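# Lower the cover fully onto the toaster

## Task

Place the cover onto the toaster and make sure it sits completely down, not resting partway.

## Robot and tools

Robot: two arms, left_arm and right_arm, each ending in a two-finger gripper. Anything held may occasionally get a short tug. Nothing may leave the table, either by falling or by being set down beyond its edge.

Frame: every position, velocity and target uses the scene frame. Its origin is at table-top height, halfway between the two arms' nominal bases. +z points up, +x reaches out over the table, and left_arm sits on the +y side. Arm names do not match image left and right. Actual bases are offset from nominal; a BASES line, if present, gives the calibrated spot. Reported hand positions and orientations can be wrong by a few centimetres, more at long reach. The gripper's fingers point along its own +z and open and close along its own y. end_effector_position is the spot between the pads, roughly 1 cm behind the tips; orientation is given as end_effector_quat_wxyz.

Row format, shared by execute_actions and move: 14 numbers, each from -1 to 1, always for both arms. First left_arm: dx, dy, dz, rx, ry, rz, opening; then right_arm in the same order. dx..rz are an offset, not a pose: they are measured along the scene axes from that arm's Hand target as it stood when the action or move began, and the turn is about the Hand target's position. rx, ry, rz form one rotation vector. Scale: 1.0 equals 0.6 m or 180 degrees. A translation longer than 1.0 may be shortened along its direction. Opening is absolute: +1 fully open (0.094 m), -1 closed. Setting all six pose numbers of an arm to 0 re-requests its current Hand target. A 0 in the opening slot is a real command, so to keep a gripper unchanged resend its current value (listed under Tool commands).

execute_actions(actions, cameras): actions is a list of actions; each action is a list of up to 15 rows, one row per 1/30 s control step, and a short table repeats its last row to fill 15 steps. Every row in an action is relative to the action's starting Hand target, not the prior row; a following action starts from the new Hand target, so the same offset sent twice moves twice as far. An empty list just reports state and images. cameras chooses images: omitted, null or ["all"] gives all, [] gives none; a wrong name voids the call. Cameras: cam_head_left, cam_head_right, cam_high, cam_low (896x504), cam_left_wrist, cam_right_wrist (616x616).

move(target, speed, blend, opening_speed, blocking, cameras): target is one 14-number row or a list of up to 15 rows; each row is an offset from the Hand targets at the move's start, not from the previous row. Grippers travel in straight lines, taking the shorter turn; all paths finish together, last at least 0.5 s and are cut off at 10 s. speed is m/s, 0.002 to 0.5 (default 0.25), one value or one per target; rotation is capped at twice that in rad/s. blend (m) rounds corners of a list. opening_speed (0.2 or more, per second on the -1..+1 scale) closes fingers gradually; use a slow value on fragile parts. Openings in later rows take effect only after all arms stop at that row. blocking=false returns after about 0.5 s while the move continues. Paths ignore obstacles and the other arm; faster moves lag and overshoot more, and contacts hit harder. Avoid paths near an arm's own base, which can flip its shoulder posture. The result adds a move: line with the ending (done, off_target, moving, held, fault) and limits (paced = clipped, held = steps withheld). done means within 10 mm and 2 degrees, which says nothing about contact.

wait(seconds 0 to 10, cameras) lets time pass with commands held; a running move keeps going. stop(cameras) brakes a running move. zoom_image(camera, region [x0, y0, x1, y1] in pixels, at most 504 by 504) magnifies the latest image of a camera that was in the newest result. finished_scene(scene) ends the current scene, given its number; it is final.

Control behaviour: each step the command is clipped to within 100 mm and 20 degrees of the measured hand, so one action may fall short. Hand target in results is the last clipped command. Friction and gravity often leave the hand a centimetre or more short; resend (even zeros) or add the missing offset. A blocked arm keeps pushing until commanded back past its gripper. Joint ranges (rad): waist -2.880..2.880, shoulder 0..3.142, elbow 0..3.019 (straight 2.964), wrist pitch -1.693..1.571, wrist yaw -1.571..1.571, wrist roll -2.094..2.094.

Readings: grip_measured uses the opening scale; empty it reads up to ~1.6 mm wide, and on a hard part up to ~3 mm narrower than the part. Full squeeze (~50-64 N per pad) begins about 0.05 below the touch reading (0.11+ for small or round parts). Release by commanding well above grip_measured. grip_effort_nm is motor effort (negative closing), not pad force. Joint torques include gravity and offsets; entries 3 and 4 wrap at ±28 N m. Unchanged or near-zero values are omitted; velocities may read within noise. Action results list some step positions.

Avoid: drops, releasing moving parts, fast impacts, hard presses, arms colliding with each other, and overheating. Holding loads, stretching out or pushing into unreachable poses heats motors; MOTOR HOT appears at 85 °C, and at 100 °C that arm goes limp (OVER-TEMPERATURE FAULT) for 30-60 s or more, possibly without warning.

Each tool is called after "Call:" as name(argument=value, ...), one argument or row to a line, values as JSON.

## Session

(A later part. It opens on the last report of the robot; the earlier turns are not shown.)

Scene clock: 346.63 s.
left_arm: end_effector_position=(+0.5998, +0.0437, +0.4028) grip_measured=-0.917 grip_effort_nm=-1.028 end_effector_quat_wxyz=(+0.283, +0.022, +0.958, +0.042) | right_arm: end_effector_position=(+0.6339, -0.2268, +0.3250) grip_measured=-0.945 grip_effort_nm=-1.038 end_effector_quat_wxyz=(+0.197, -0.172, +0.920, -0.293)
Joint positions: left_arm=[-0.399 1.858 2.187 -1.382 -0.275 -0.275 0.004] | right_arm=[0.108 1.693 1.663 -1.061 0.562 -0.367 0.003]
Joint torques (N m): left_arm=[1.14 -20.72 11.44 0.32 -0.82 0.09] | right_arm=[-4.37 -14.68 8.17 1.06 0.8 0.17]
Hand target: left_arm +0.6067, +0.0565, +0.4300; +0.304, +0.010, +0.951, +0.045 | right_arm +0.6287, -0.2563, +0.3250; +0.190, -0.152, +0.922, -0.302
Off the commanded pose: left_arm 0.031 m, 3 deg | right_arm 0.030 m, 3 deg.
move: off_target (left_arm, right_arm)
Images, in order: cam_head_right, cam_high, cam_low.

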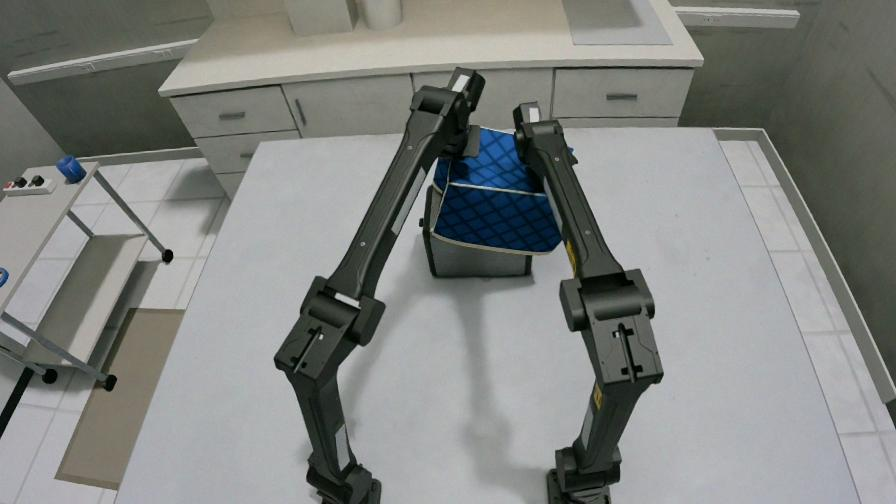

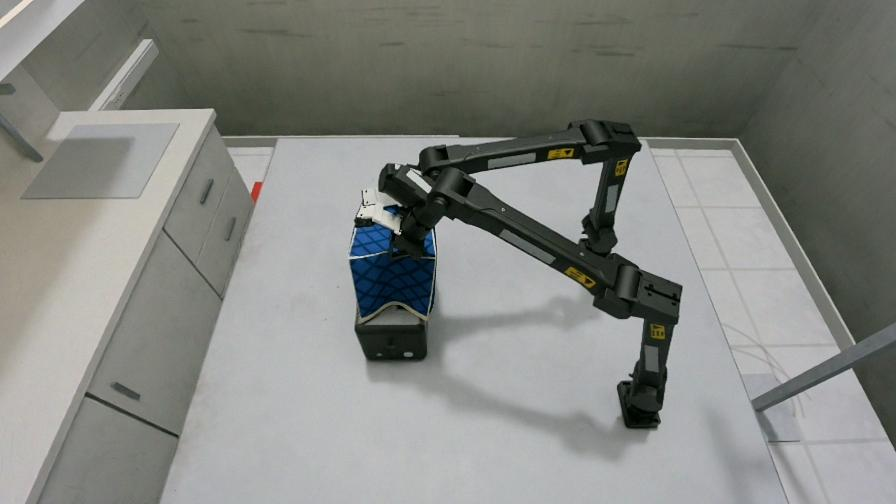

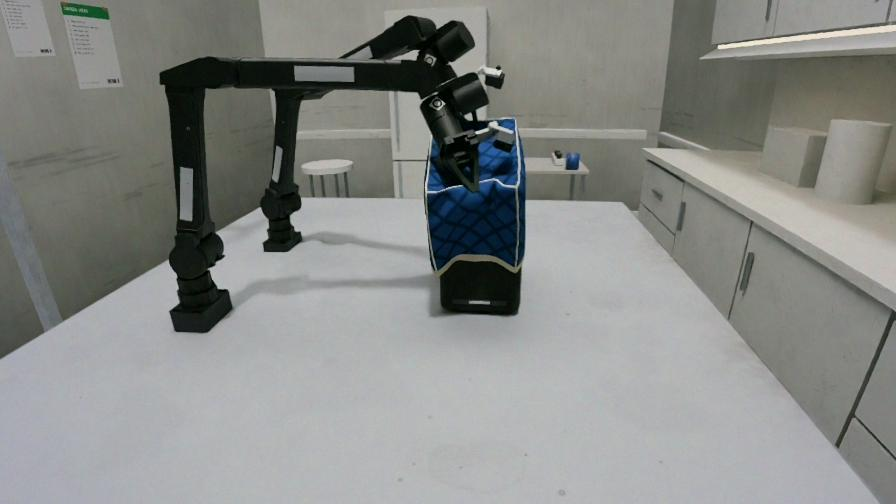

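Call:
move(
  target=[0,0.11,0.045,0,0,0,-1,0.0,0.09,-0.02,0.03,0.0,0,-1],
  speed=0.1,
  cameras=["cam_low","cam_head_right","cam_head_left","cam_high"],
)

Call:
zoom_image(
  camera="cam_high",
  region=[300, 150, 480, 380],
)

Scene clock: 351.57 s.
left_arm: end_effector_position=(+0.6058, +0.0823, +0.4010) grip_measured=-0.917 grip_effort_nm=-1.018 end_effector_quat_wxyz=(+0.264, +0.031, +0.963, +0.039) | right_arm: end_effector_position=(+0.6280, -0.1876, +0.3178) grip_measured=-0.945 grip_effort_nm=-1.028 end_effector_quat_wxyz=(+0.211, -0.150, +0.933, -0.250)
Joint positions: left_arm=[-0.328 1.854 2.187 -1.406 -0.221 -0.203 0.004] | right_arm=[0.159 1.693 1.663 -1.09 0.508 -0.241 0.003]
Joint torques (N m): left_arm=[3.55 -24.76 11.41 0.2 -0.81 0.28] | right_arm=[-2.67 -13.1 10.36 0.27 0.82 0.15]
Hand target: left_arm +0.6066, +0.1224, +0.4571; +0.304, +0.010, +0.951, +0.045 | right_arm +0.6288, -0.2023, +0.3131; +0.197, -0.143, +0.935, -0.258
Off the commanded pose: left_arm 0.069 m, 5 deg | right_arm 0.015 m, 2 deg.
move: off_target (left_arm, right_arm)
Images, in order: cam_head_left, cam_head_right, cam_high, cam_low.

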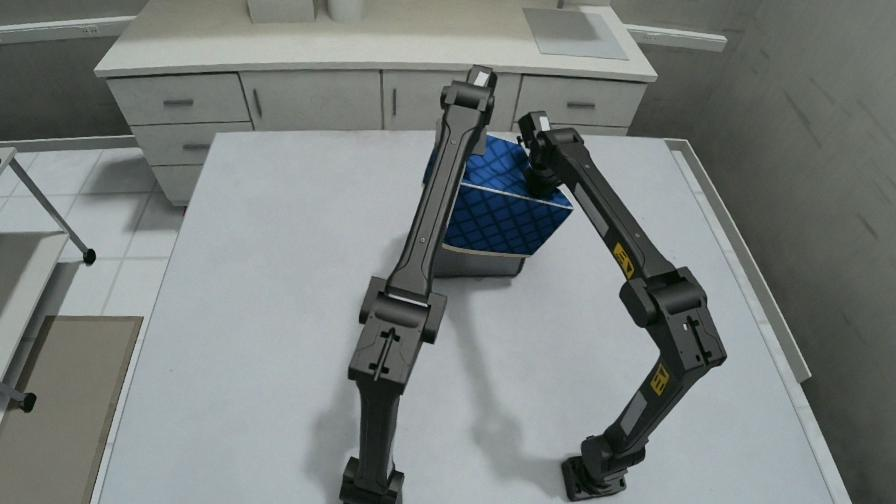

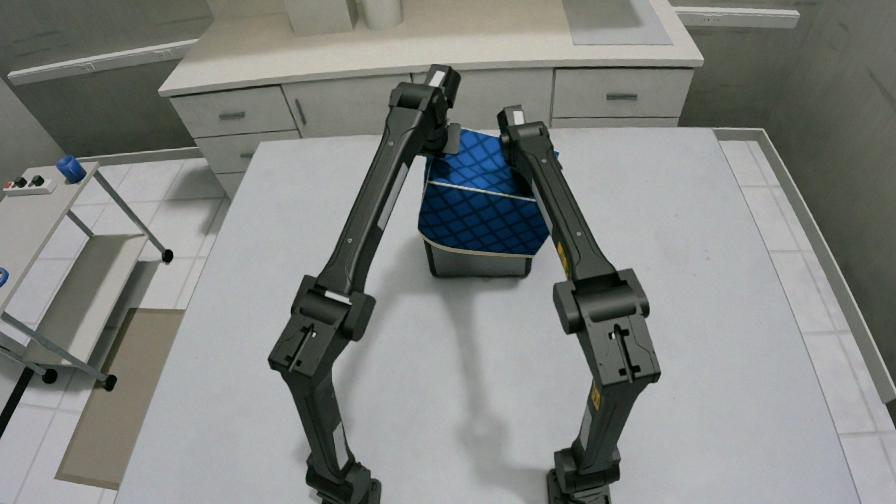

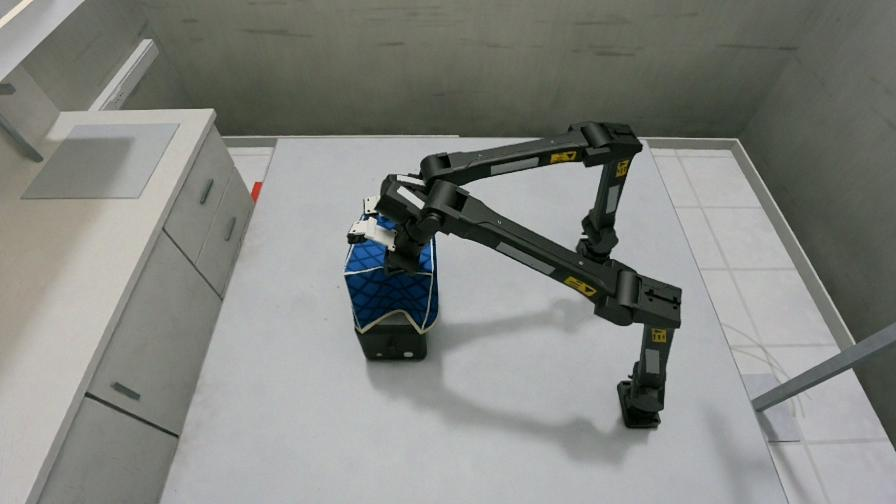

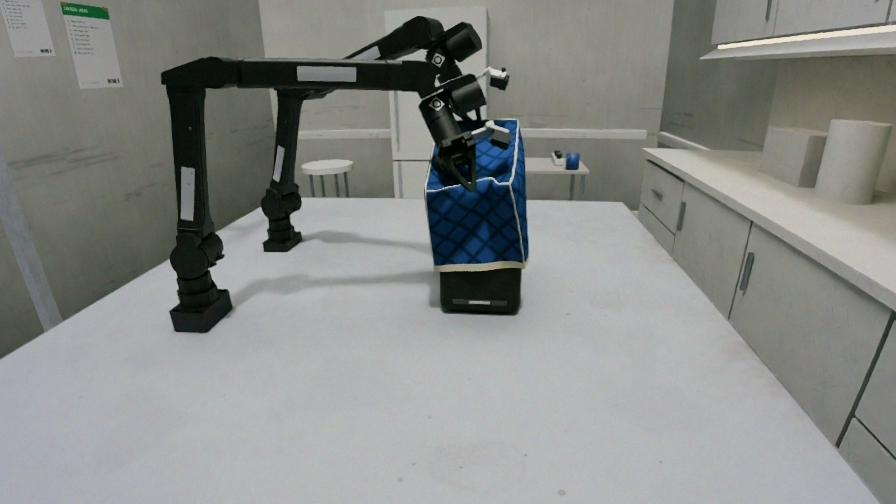

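Scaled by 2.191.

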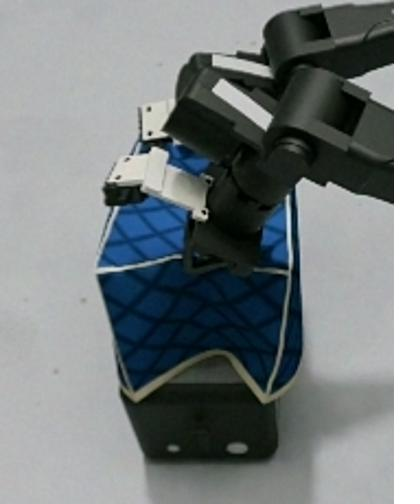

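Call:
move(
  target=[0,-0.03,0.06,0.12,0,0,-1,0.0,0.05,-0.0,0.04,-0.03,0,-1],
  speed=0.1,
  cameras=["cam_low","cam_head_right","cam_head_left","cam_high"],
)

Call:
zoom_image(
  camera="cam_high",
  region=[300, 150, 480, 380],
)

Scene clock: 360.27 s.
left_arm: end_effector_position=(+0.6087, +0.0823, +0.4314) grip_measured=-0.918 grip_effort_nm=-1.033 end_effector_quat_wxyz=(+0.254, +0.083, +0.939, +0.215) | right_arm: end_effector_position=(+0.6318, -0.1689, +0.3215) grip_measured=-0.945 grip_effort_nm=-1.038 end_effector_quat_wxyz=(+0.254, -0.120, +0.937, -0.207)
Joint positions: left_arm=[-0.408 2 2.472 -1.642 -0.563 -0.109 0.004] | right_arm=[0.171 1.668 1.633 -1.018 0.443 -0.166 0.003]
Joint torques (N m): left_arm=[1.38 -25.23 12.88 0.21 -1.73 0.32] | right_arm=[-1.32 -13.74 7.95 1.2 0.16 0.2]
Hand target: left_arm +0.6067, +0.1045, +0.4929; +0.297, +0.067, +0.926, +0.223 | right_arm +0.6287, -0.1725, +0.3132; +0.249, -0.118, +0.939, -0.206
Off the commanded pose: left_arm 0.066 m, 6 deg | right_arm 0.009 m, 1 deg.
move: off_target (left_arm)
Images, in order: cam_head_left, cam_head_right, cam_high, cam_low.

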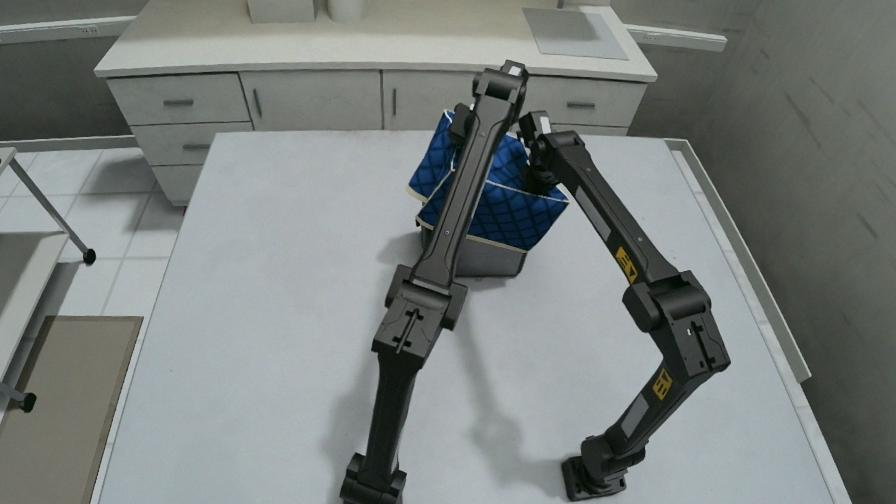

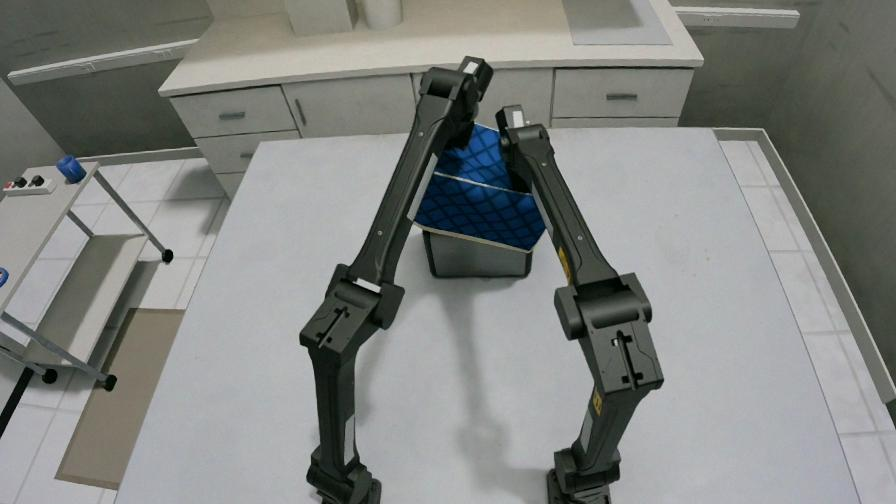

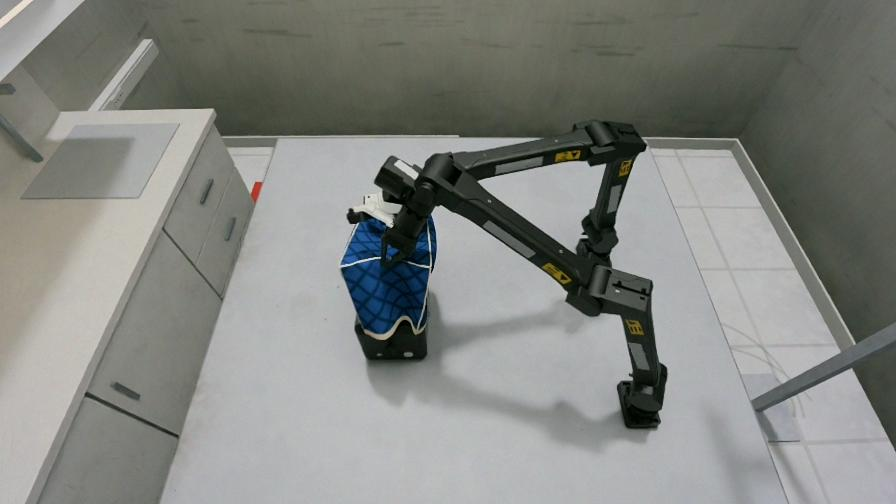

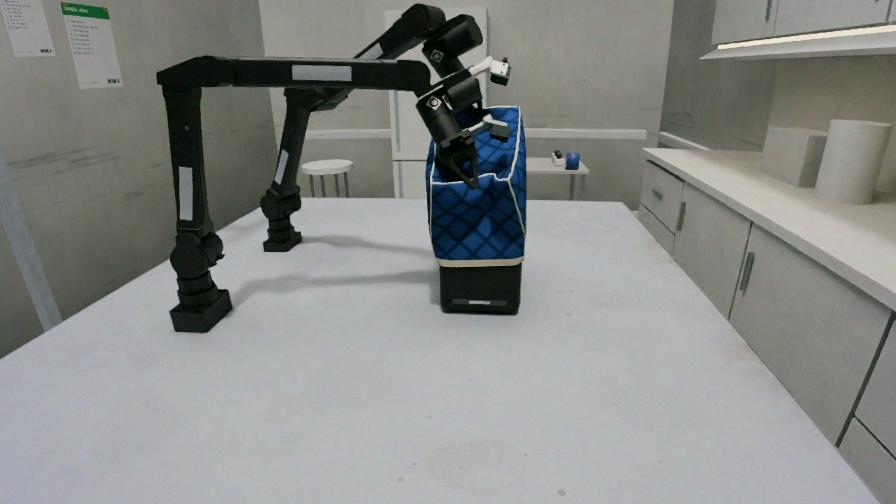

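Scaled by 2.191.

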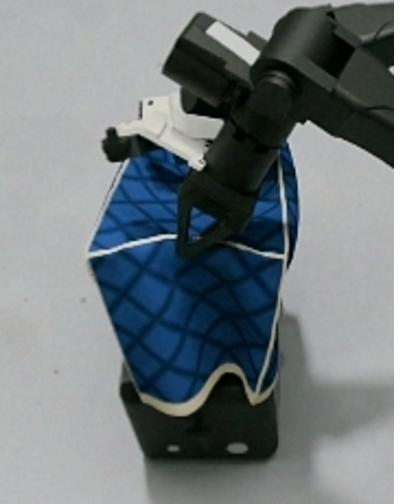

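Call:
move(
  target=[
    [0,0.01,-0.08,0,0,0,-1,0.0,0.0,-0.0,0.0,0,0,-1],
    [0,0.02,-0.15,-0.06,0,0,-1,0.0,0.0,-0.0,0.0,0,0,-1],
  ],
  speed=0.1,
  blend=0.02,
  cameras=["cam_low","cam_head_right","cam_head_left","cam_high"],
)

Call:
zoom_image(
  camera="cam_high",
  region=[300, 150, 480, 380],
)

Scene clock: 367.13 s.
left_arm: end_effector_position=(+0.6080, +0.1003, +0.3709) grip_measured=-0.918 grip_effort_nm=-1.028 end_effector_quat_wxyz=(+0.273, +0.057, +0.950, +0.140) | right_arm: end_effector_position=(+0.6296, -0.1691, +0.3160) grip_measured=-0.946 grip_effort_nm=-1.033 end_effector_quat_wxyz=(+0.249, -0.121, +0.938, -0.206)
Joint positions: left_arm=[-0.348 1.829 2.049 -1.308 -0.412 -0.12 0.004] | right_arm=[0.171 1.668 1.623 -1.018 0.44 -0.165 0.003]
Joint torques (N m): left_arm=[1.73 -24.35 8.13 1.14 -0.33 0.03] | right_arm=[-1.44 -13.86 8.87 1.17 0.27 0.19]
Hand target: left_arm +0.6067, +0.1165, +0.4031; +0.302, +0.039, +0.943, +0.135 | right_arm +0.6288, -0.1724, +0.3131; +0.249, -0.118, +0.939, -0.206
Off the commanded pose: left_arm 0.036 m, 4 deg | right_arm 0.004 m, 0 deg.
move: off_target (left_arm)
Images, in order: cam_head_left, cam_head_right, cam_high, cam_low.

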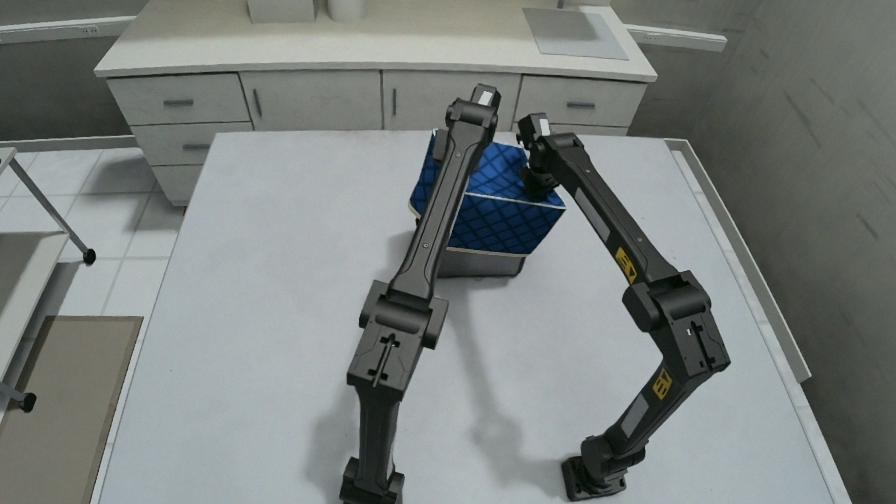

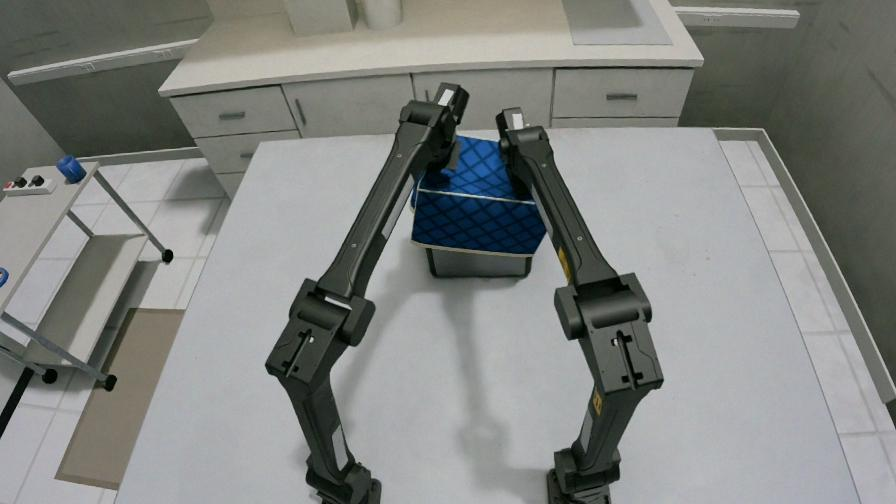

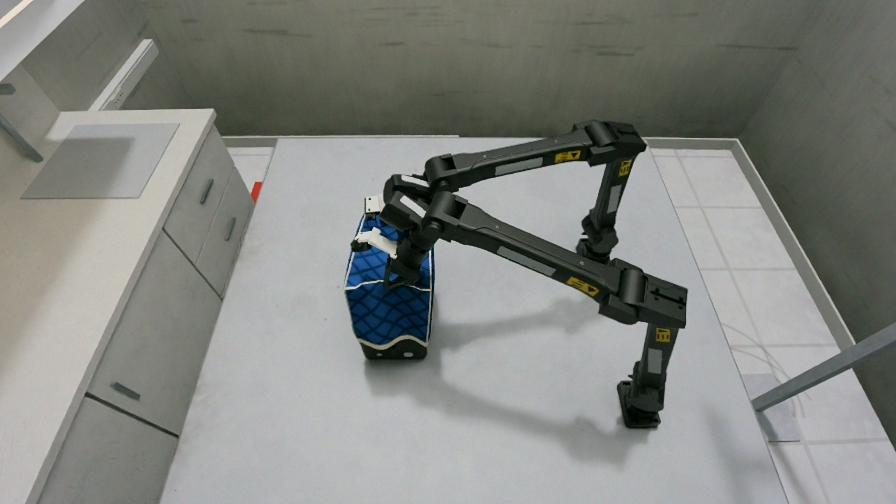

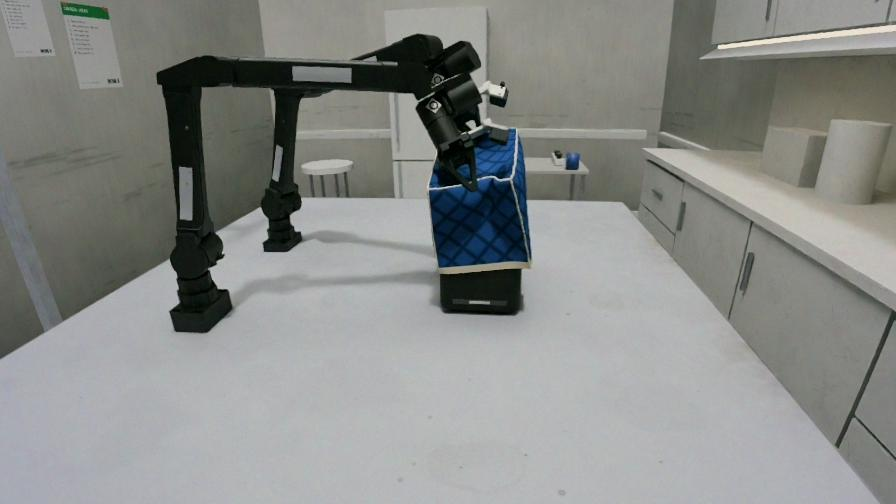

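Scaled by 2.191.

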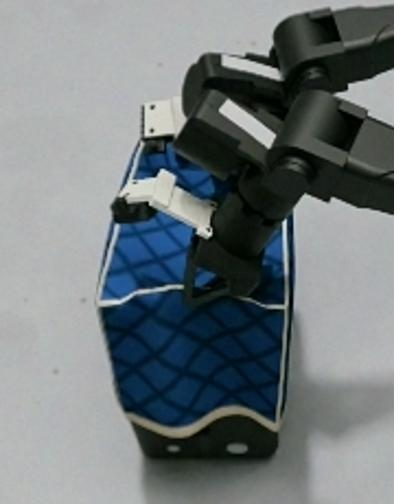

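Call:
move(
  target=[
    [0,0.015,-0.1,-0.03,0,0,-1,0.0,0.03,0.01,0.0,0,0,-1],
    [0,0.03,-0.19,-0.06,0,0,-1,0.0,0.05,-0.05,0.05,0,0,-1],
  ],
  speed=0.1,
  blend=0.02,
  cameras=["cam_low","cam_head_right","cam_head_left","cam_high"],
)

Call:
zoom_image(
  camera="cam_high",
  region=[300, 150, 480, 380],
)

Call:
zoom_image(
  camera="cam_low",
  region=[380, 80, 560, 330],
)

Scene clock: 374.00 s.
left_arm: end_effector_position=(+0.6060, +0.1315, +0.2649) grip_measured=-0.918 grip_effort_nm=-1.023 end_effector_quat_wxyz=(+0.281, +0.017, +0.958, +0.053) | right_arm: end_effector_position=(+0.6265, -0.1444, +0.2902) grip_measured=-0.947 grip_effort_nm=-1.033 end_effector_quat_wxyz=(+0.256, -0.103, +0.951, -0.139)
Joint positions: left_arm=[-0.259 1.743 1.657 -0.946 -0.227 -0.156 0.004] | right_arm=[0.181 1.668 1.573 -0.972 0.323 -0.082 0.003]
Joint torques (N m): left_arm=[0.03 -22.07 8.09 1.31 0.07 0.02] | right_arm=[-1.03 -13.04 9.03 1.54 -0.2 0.29]
Hand target: left_arm +0.6067, +0.1344, +0.2888; +0.304, +0.010, +0.952, +0.045 | right_arm +0.6287, -0.1424, +0.2831; +0.258, -0.098, +0.952, -0.131
Off the commanded pose: left_arm 0.024 m, 3 deg | right_arm 0.008 m, 1 deg.
move: off_target (left_arm)
Images, in order: cam_head_left, cam_head_right, cam_high, cam_low.

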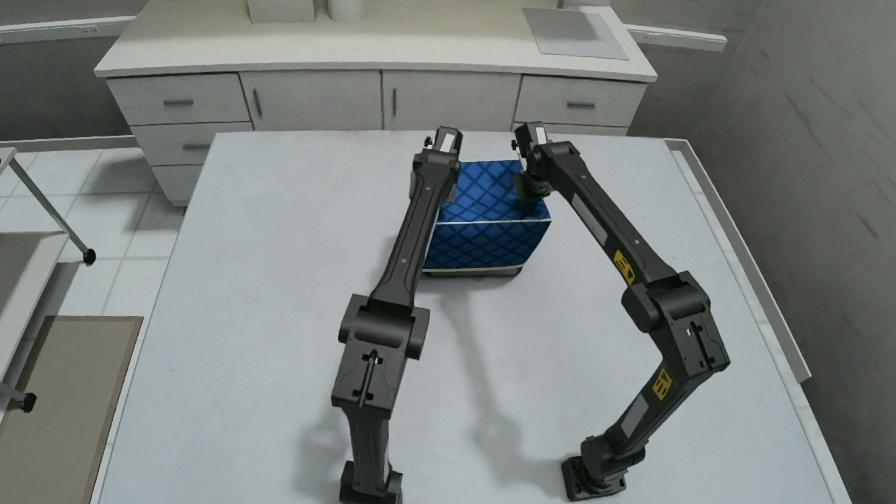

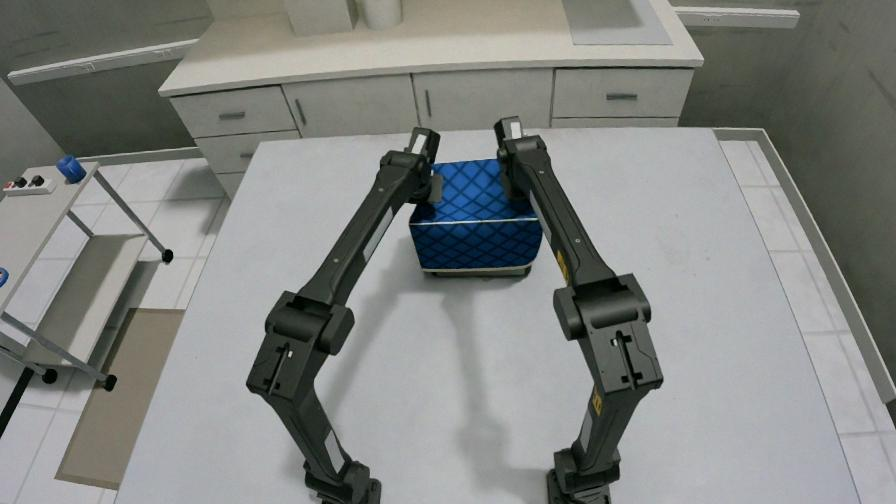

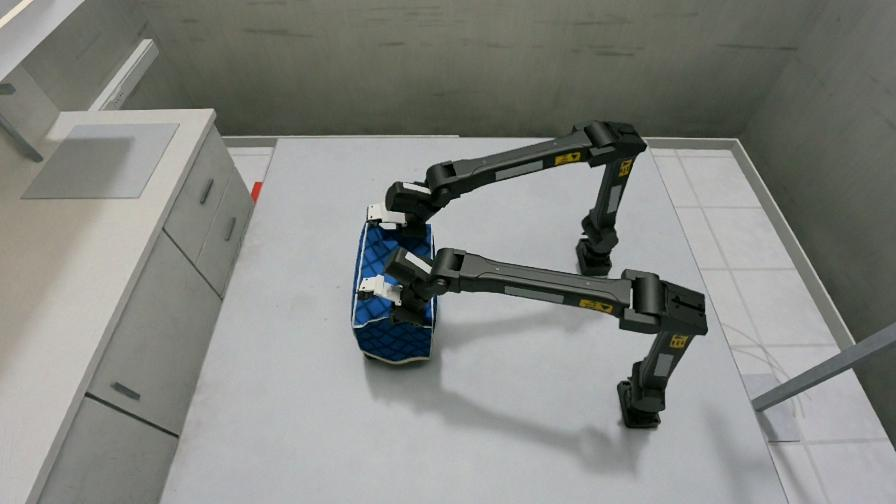

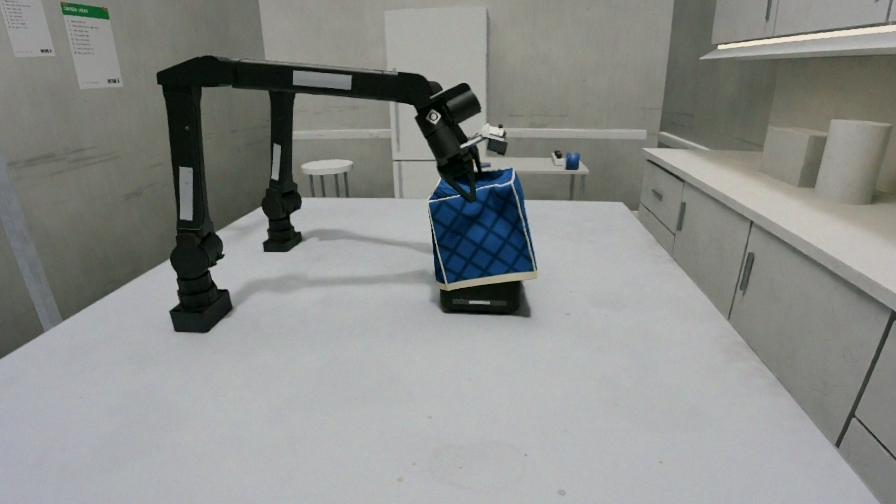

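Scaled by 2.191.

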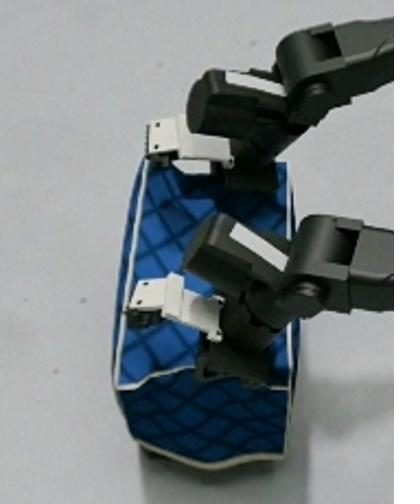

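Scaled by 2.016.

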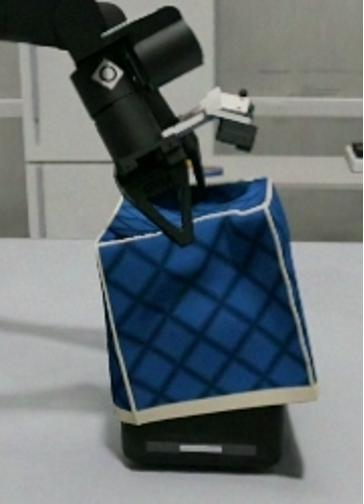

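Call:
move(
  target=[0.02,0.0,-0.08,0.0,0,0,-1,0.02,0.0,-0.11,0.02,0,0,-1],
  speed=0.1,
  cameras=["cam_low","cam_head_right","cam_high"],
)

Call:
zoom_image(
  camera="cam_low",
  region=[380, 80, 560, 330],
)

Scene clock: 377.90 s.
left_arm: end_effector_position=(+0.6112, +0.1295, +0.2448) grip_measured=-0.918 grip_effort_nm=-1.023 end_effector_quat_wxyz=(+0.300, +0.015, +0.953, +0.046) | right_arm: end_effector_position=(+0.6370, -0.1490, +0.2500) grip_measured=-0.947 grip_effort_nm=-1.038 end_effector_quat_wxyz=(+0.279, -0.088, +0.950, -0.111)
Joint positions: left_arm=[-0.258 1.743 1.589 -0.836 -0.221 -0.156 0.004] | right_arm=[0.155 1.682 1.475 -0.809 0.266 -0.068 0.003]
Joint torques (N m): left_arm=[0.5 -18.2 8.2 1.42 -0.03 0.06] | right_arm=[-0.56 -10.81 8.42 1.57 -0.47 0.28]
Hand target: left_arm +0.6188, +0.1346, +0.2410; +0.304, +0.010, +0.951, +0.046 | right_arm +0.6406, -0.1423, +0.2169; +0.260, -0.090, +0.956, -0.101
Off the commanded pose: left_arm 0.010 m, 1 deg | right_arm 0.034 m, 2 deg.
move: off_target (right_arm)
Images, in order: cam_head_right, cam_high, cam_low.

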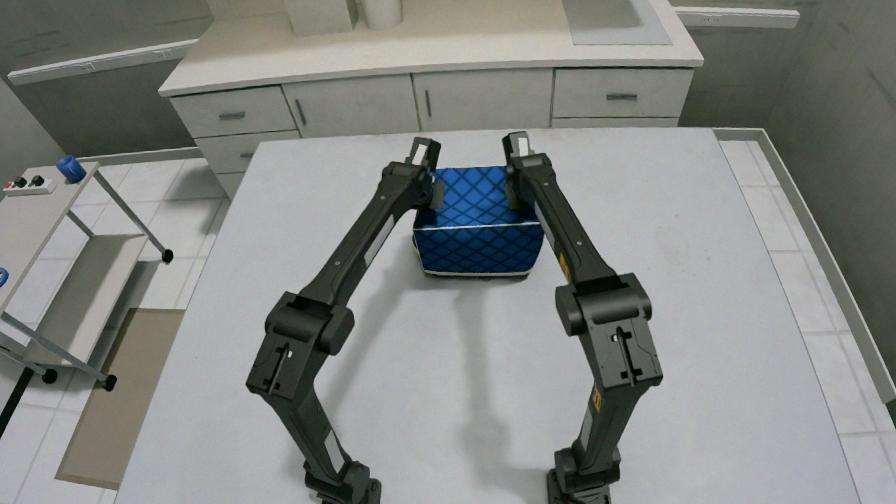

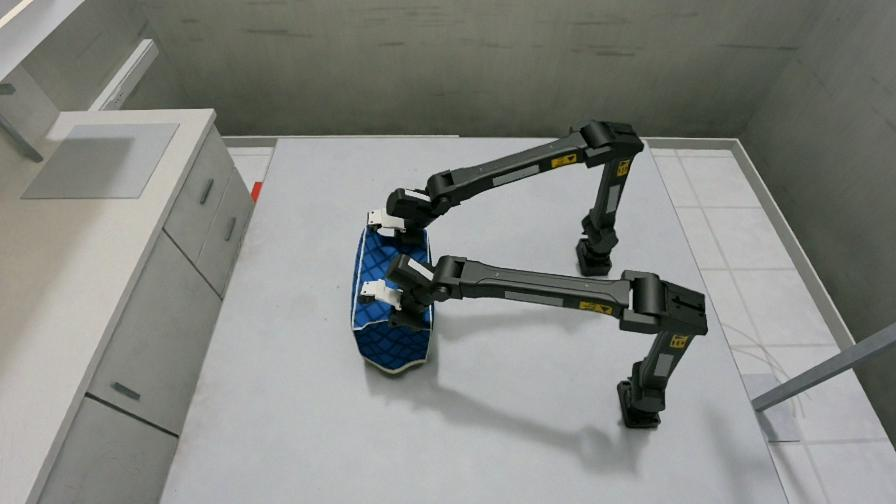

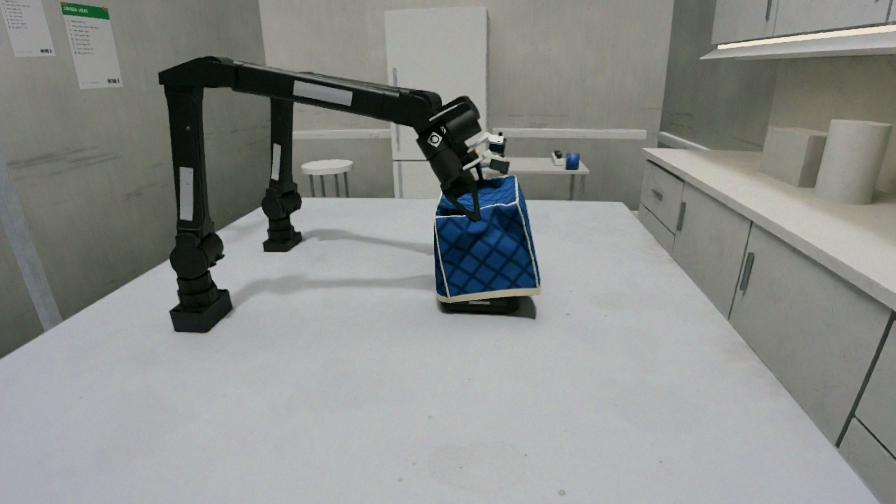

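Scaled by 2.016.

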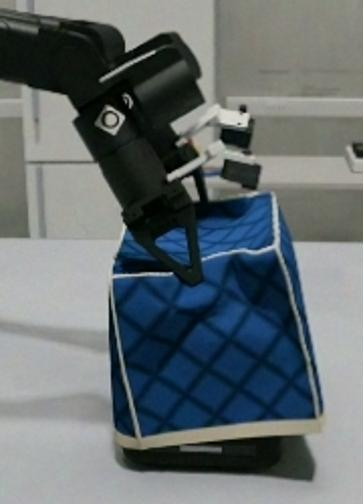

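Call:
move(
  target=[
    [0,0,0.01,0,0,0,-1,0,0,0.045,0,0,0,-1],
    [0,0,0.01,0,0,0,-0.2,0,0,0.045,0,0,0,-0.2],
    [0,0,0.16,0,0,0,-0.2,0,0,0.18,0,0,0,-0.2],
  ],
  opening_speed=0.8,
  speed=0.12,
  cameras=["cam_low","cam_head_right","cam_high"],
)

Call:
zoom_image(
  camera="cam_low",
  region=[380, 150, 560, 350],
)

Call:
zoom_image(
  camera="cam_high",
  region=[300, 180, 480, 400],
)

Call:
zoom_image(
  camera="cam_head_right",
  region=[370, 130, 590, 320],
)

Scene clock: 387.30 s.
left_arm: end_effector_position=(+0.6089, +0.1324, +0.3103) grip_measured=-0.202 grip_effort_nm=0.120 end_effector_quat_wxyz=(+0.284, +0.015, +0.957, +0.050) | right_arm: end_effector_position=(+0.6279, -0.1490, +0.2992) grip_measured=-0.202 grip_effort_nm=0.115 end_effector_quat_wxyz=(+0.237, -0.095, +0.961, -0.107)
Joint positions: left_arm=[-0.255 1.743 1.773 -1.055 -0.22 -0.156 0.037] | right_arm=[0.154 1.685 1.637 -1.054 0.251 -0.065 0.037]
Joint torques (N m): left_arm=[0.26 -19.66 11.7 0.49 -0.1 0.04] | right_arm=[-0.62 -13.63 15.02 0.58 0.06 0.24]
Hand target: left_arm +0.6188, +0.1345, +0.3370; +0.304, +0.010, +0.951, +0.045 | right_arm +0.6406, -0.1423, +0.3252; +0.261, -0.090, +0.956, -0.101
Off the commanded pose: left_arm 0.029 m, 3 deg | right_arm 0.029 m, 3 deg.
move: off_target (left_arm, right_arm); target 2's new opening was sent with right_arm's hand 0.013 m and 1 deg from that target
Images, in order: cam_head_right, cam_high, cam_low.

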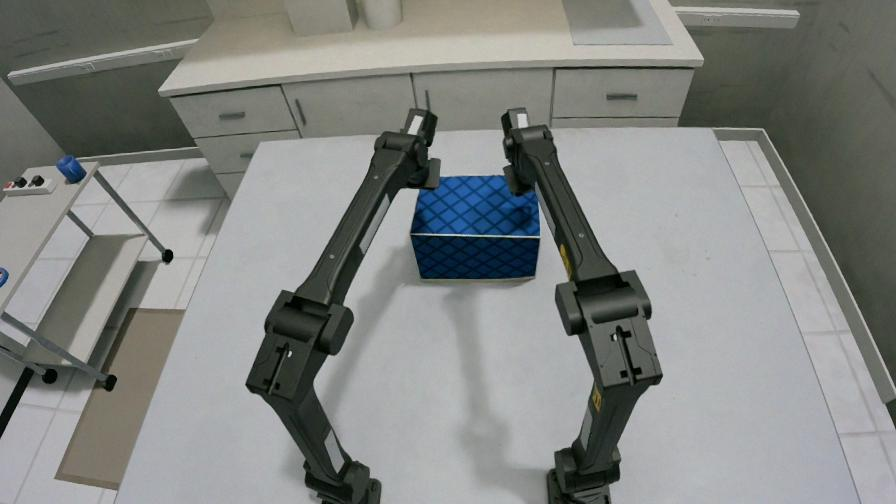

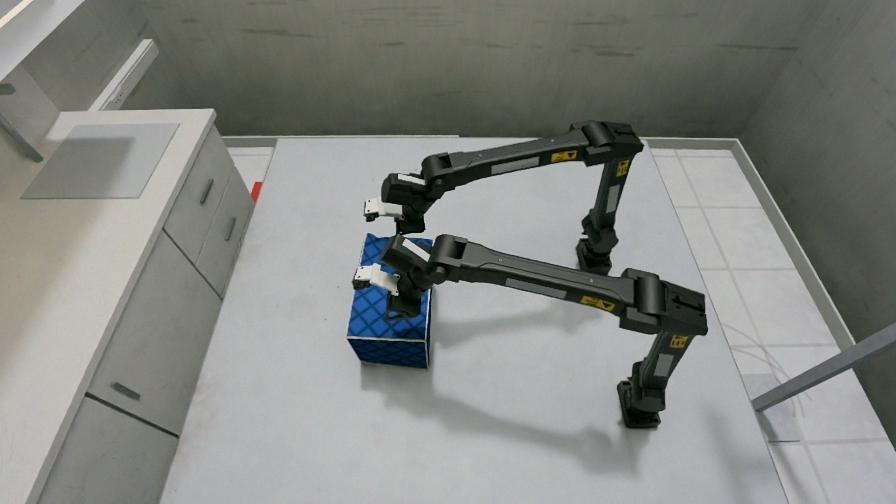

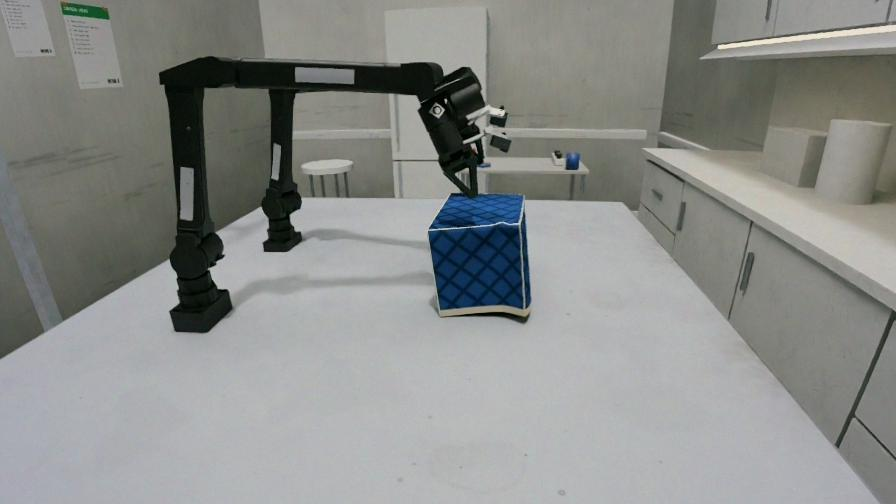

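Scaled by 2.520.

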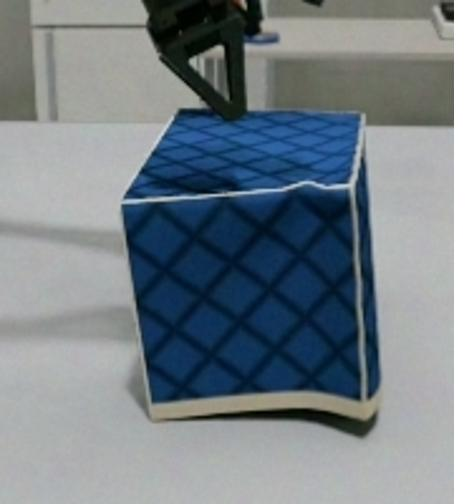

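Scaled by 2.291.

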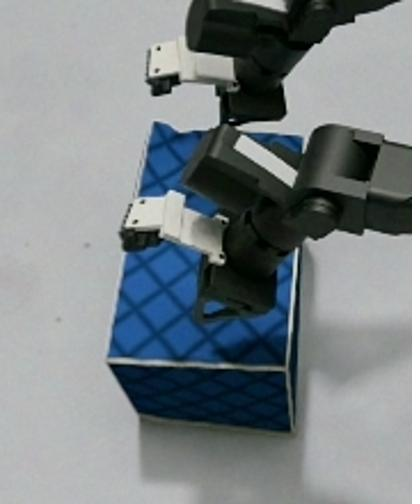

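Scaled by 2.291.

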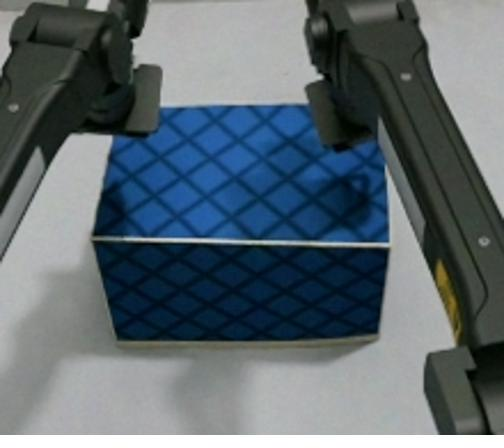

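Call:
move(
  target=[
    [0.09,-0.06,-0.02,0,0,0,-1,0.07,0.06,-0.0,0,0,0,-1],
    [0.09,-0.06,-0.19,0,0,0,-1,0.07,0.06,-0.17,0,0,0,-1],
  ],
  speed=[0.2,0.1],
  cameras=["cam_low","cam_head_right","cam_high"],
)

Call:
zoom_image(
  camera="cam_low",
  region=[380, 150, 560, 350],
)

Scene clock: 395.10 s.
left_arm: end_effector_position=(+0.6684, +0.1077, +0.2281) grip_measured=-0.989 grip_effort_nm=-0.589 end_effector_quat_wxyz=(+0.300, +0.011, +0.953, +0.048) | right_arm: end_effector_position=(+0.6806, -0.1090, +0.2422) grip_measured=-0.996 grip_effort_nm=-0.193 end_effector_quat_wxyz=(+0.269, -0.094, +0.953, -0.101)
Joint positions: left_arm=[-0.271 1.915 1.792 -0.872 -0.235 -0.174 0.001] | right_arm=[0.201 1.827 1.661 -0.879 0.266 -0.03 0]
Joint torques (N m): left_arm=[-1.03 -21.36 8.25 1.43 -0.23 -0.07] | right_arm=[-0.62 -13.92 8.98 1.35 0.36 0.31]
Hand target: left_arm +0.6727, +0.0985, +0.2229; +0.304, +0.010, +0.952, +0.045 | right_arm +0.6827, -0.1065, +0.2230; +0.261, -0.090, +0.956, -0.101
Off the commanded pose: left_arm 0.011 m, 1 deg | right_arm 0.019 m, 1 deg.
move: off_target (left_arm, right_arm)
Images, in order: cam_head_right, cam_high, cam_low.

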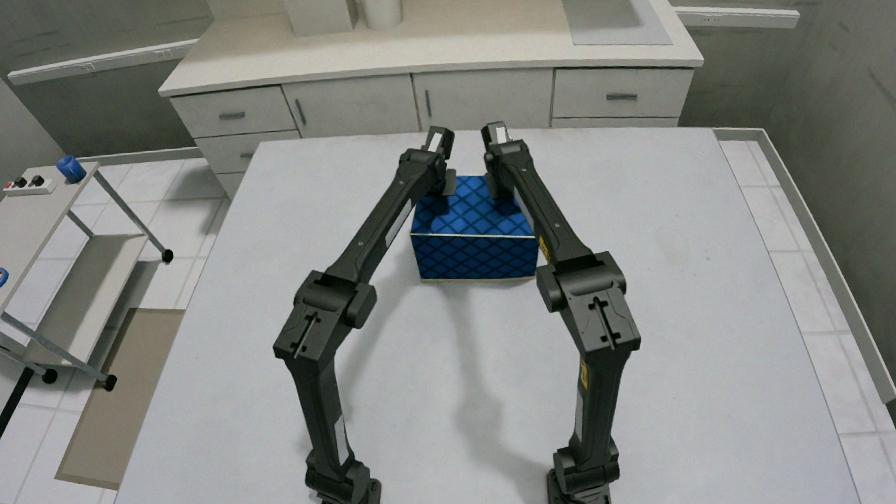

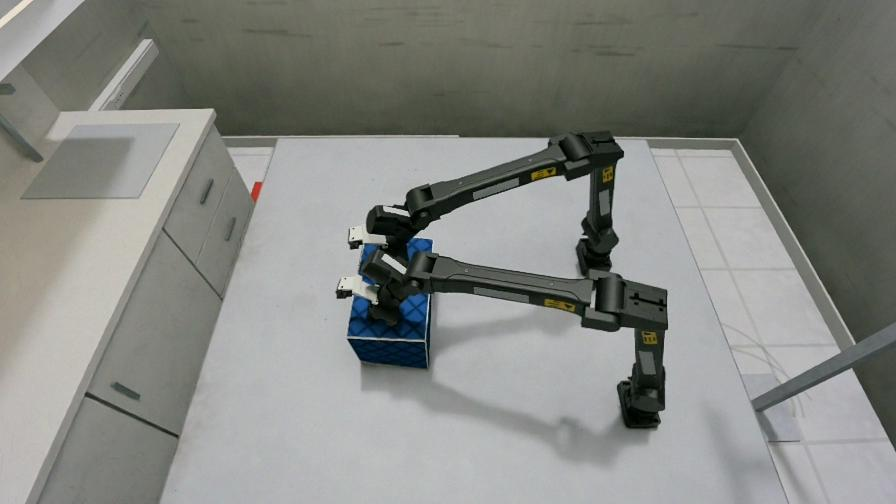

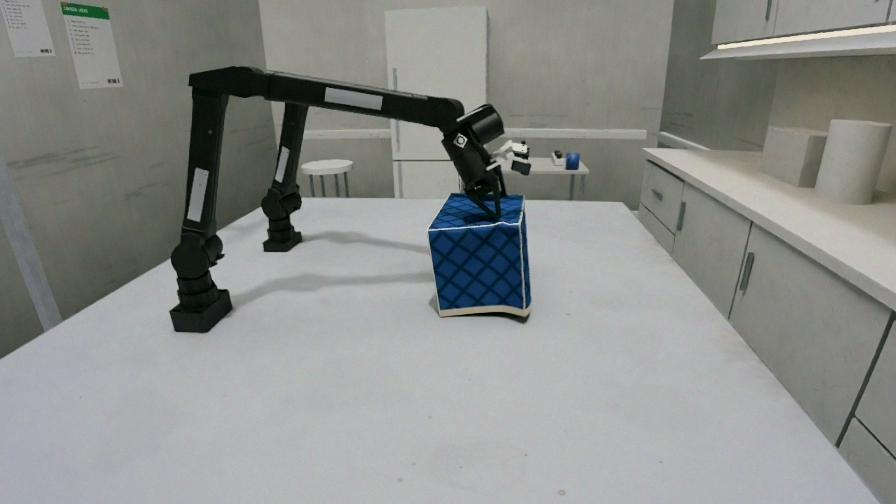

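Scaled by 2.520.

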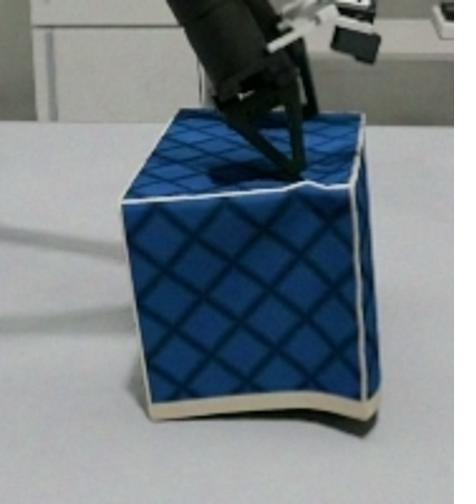

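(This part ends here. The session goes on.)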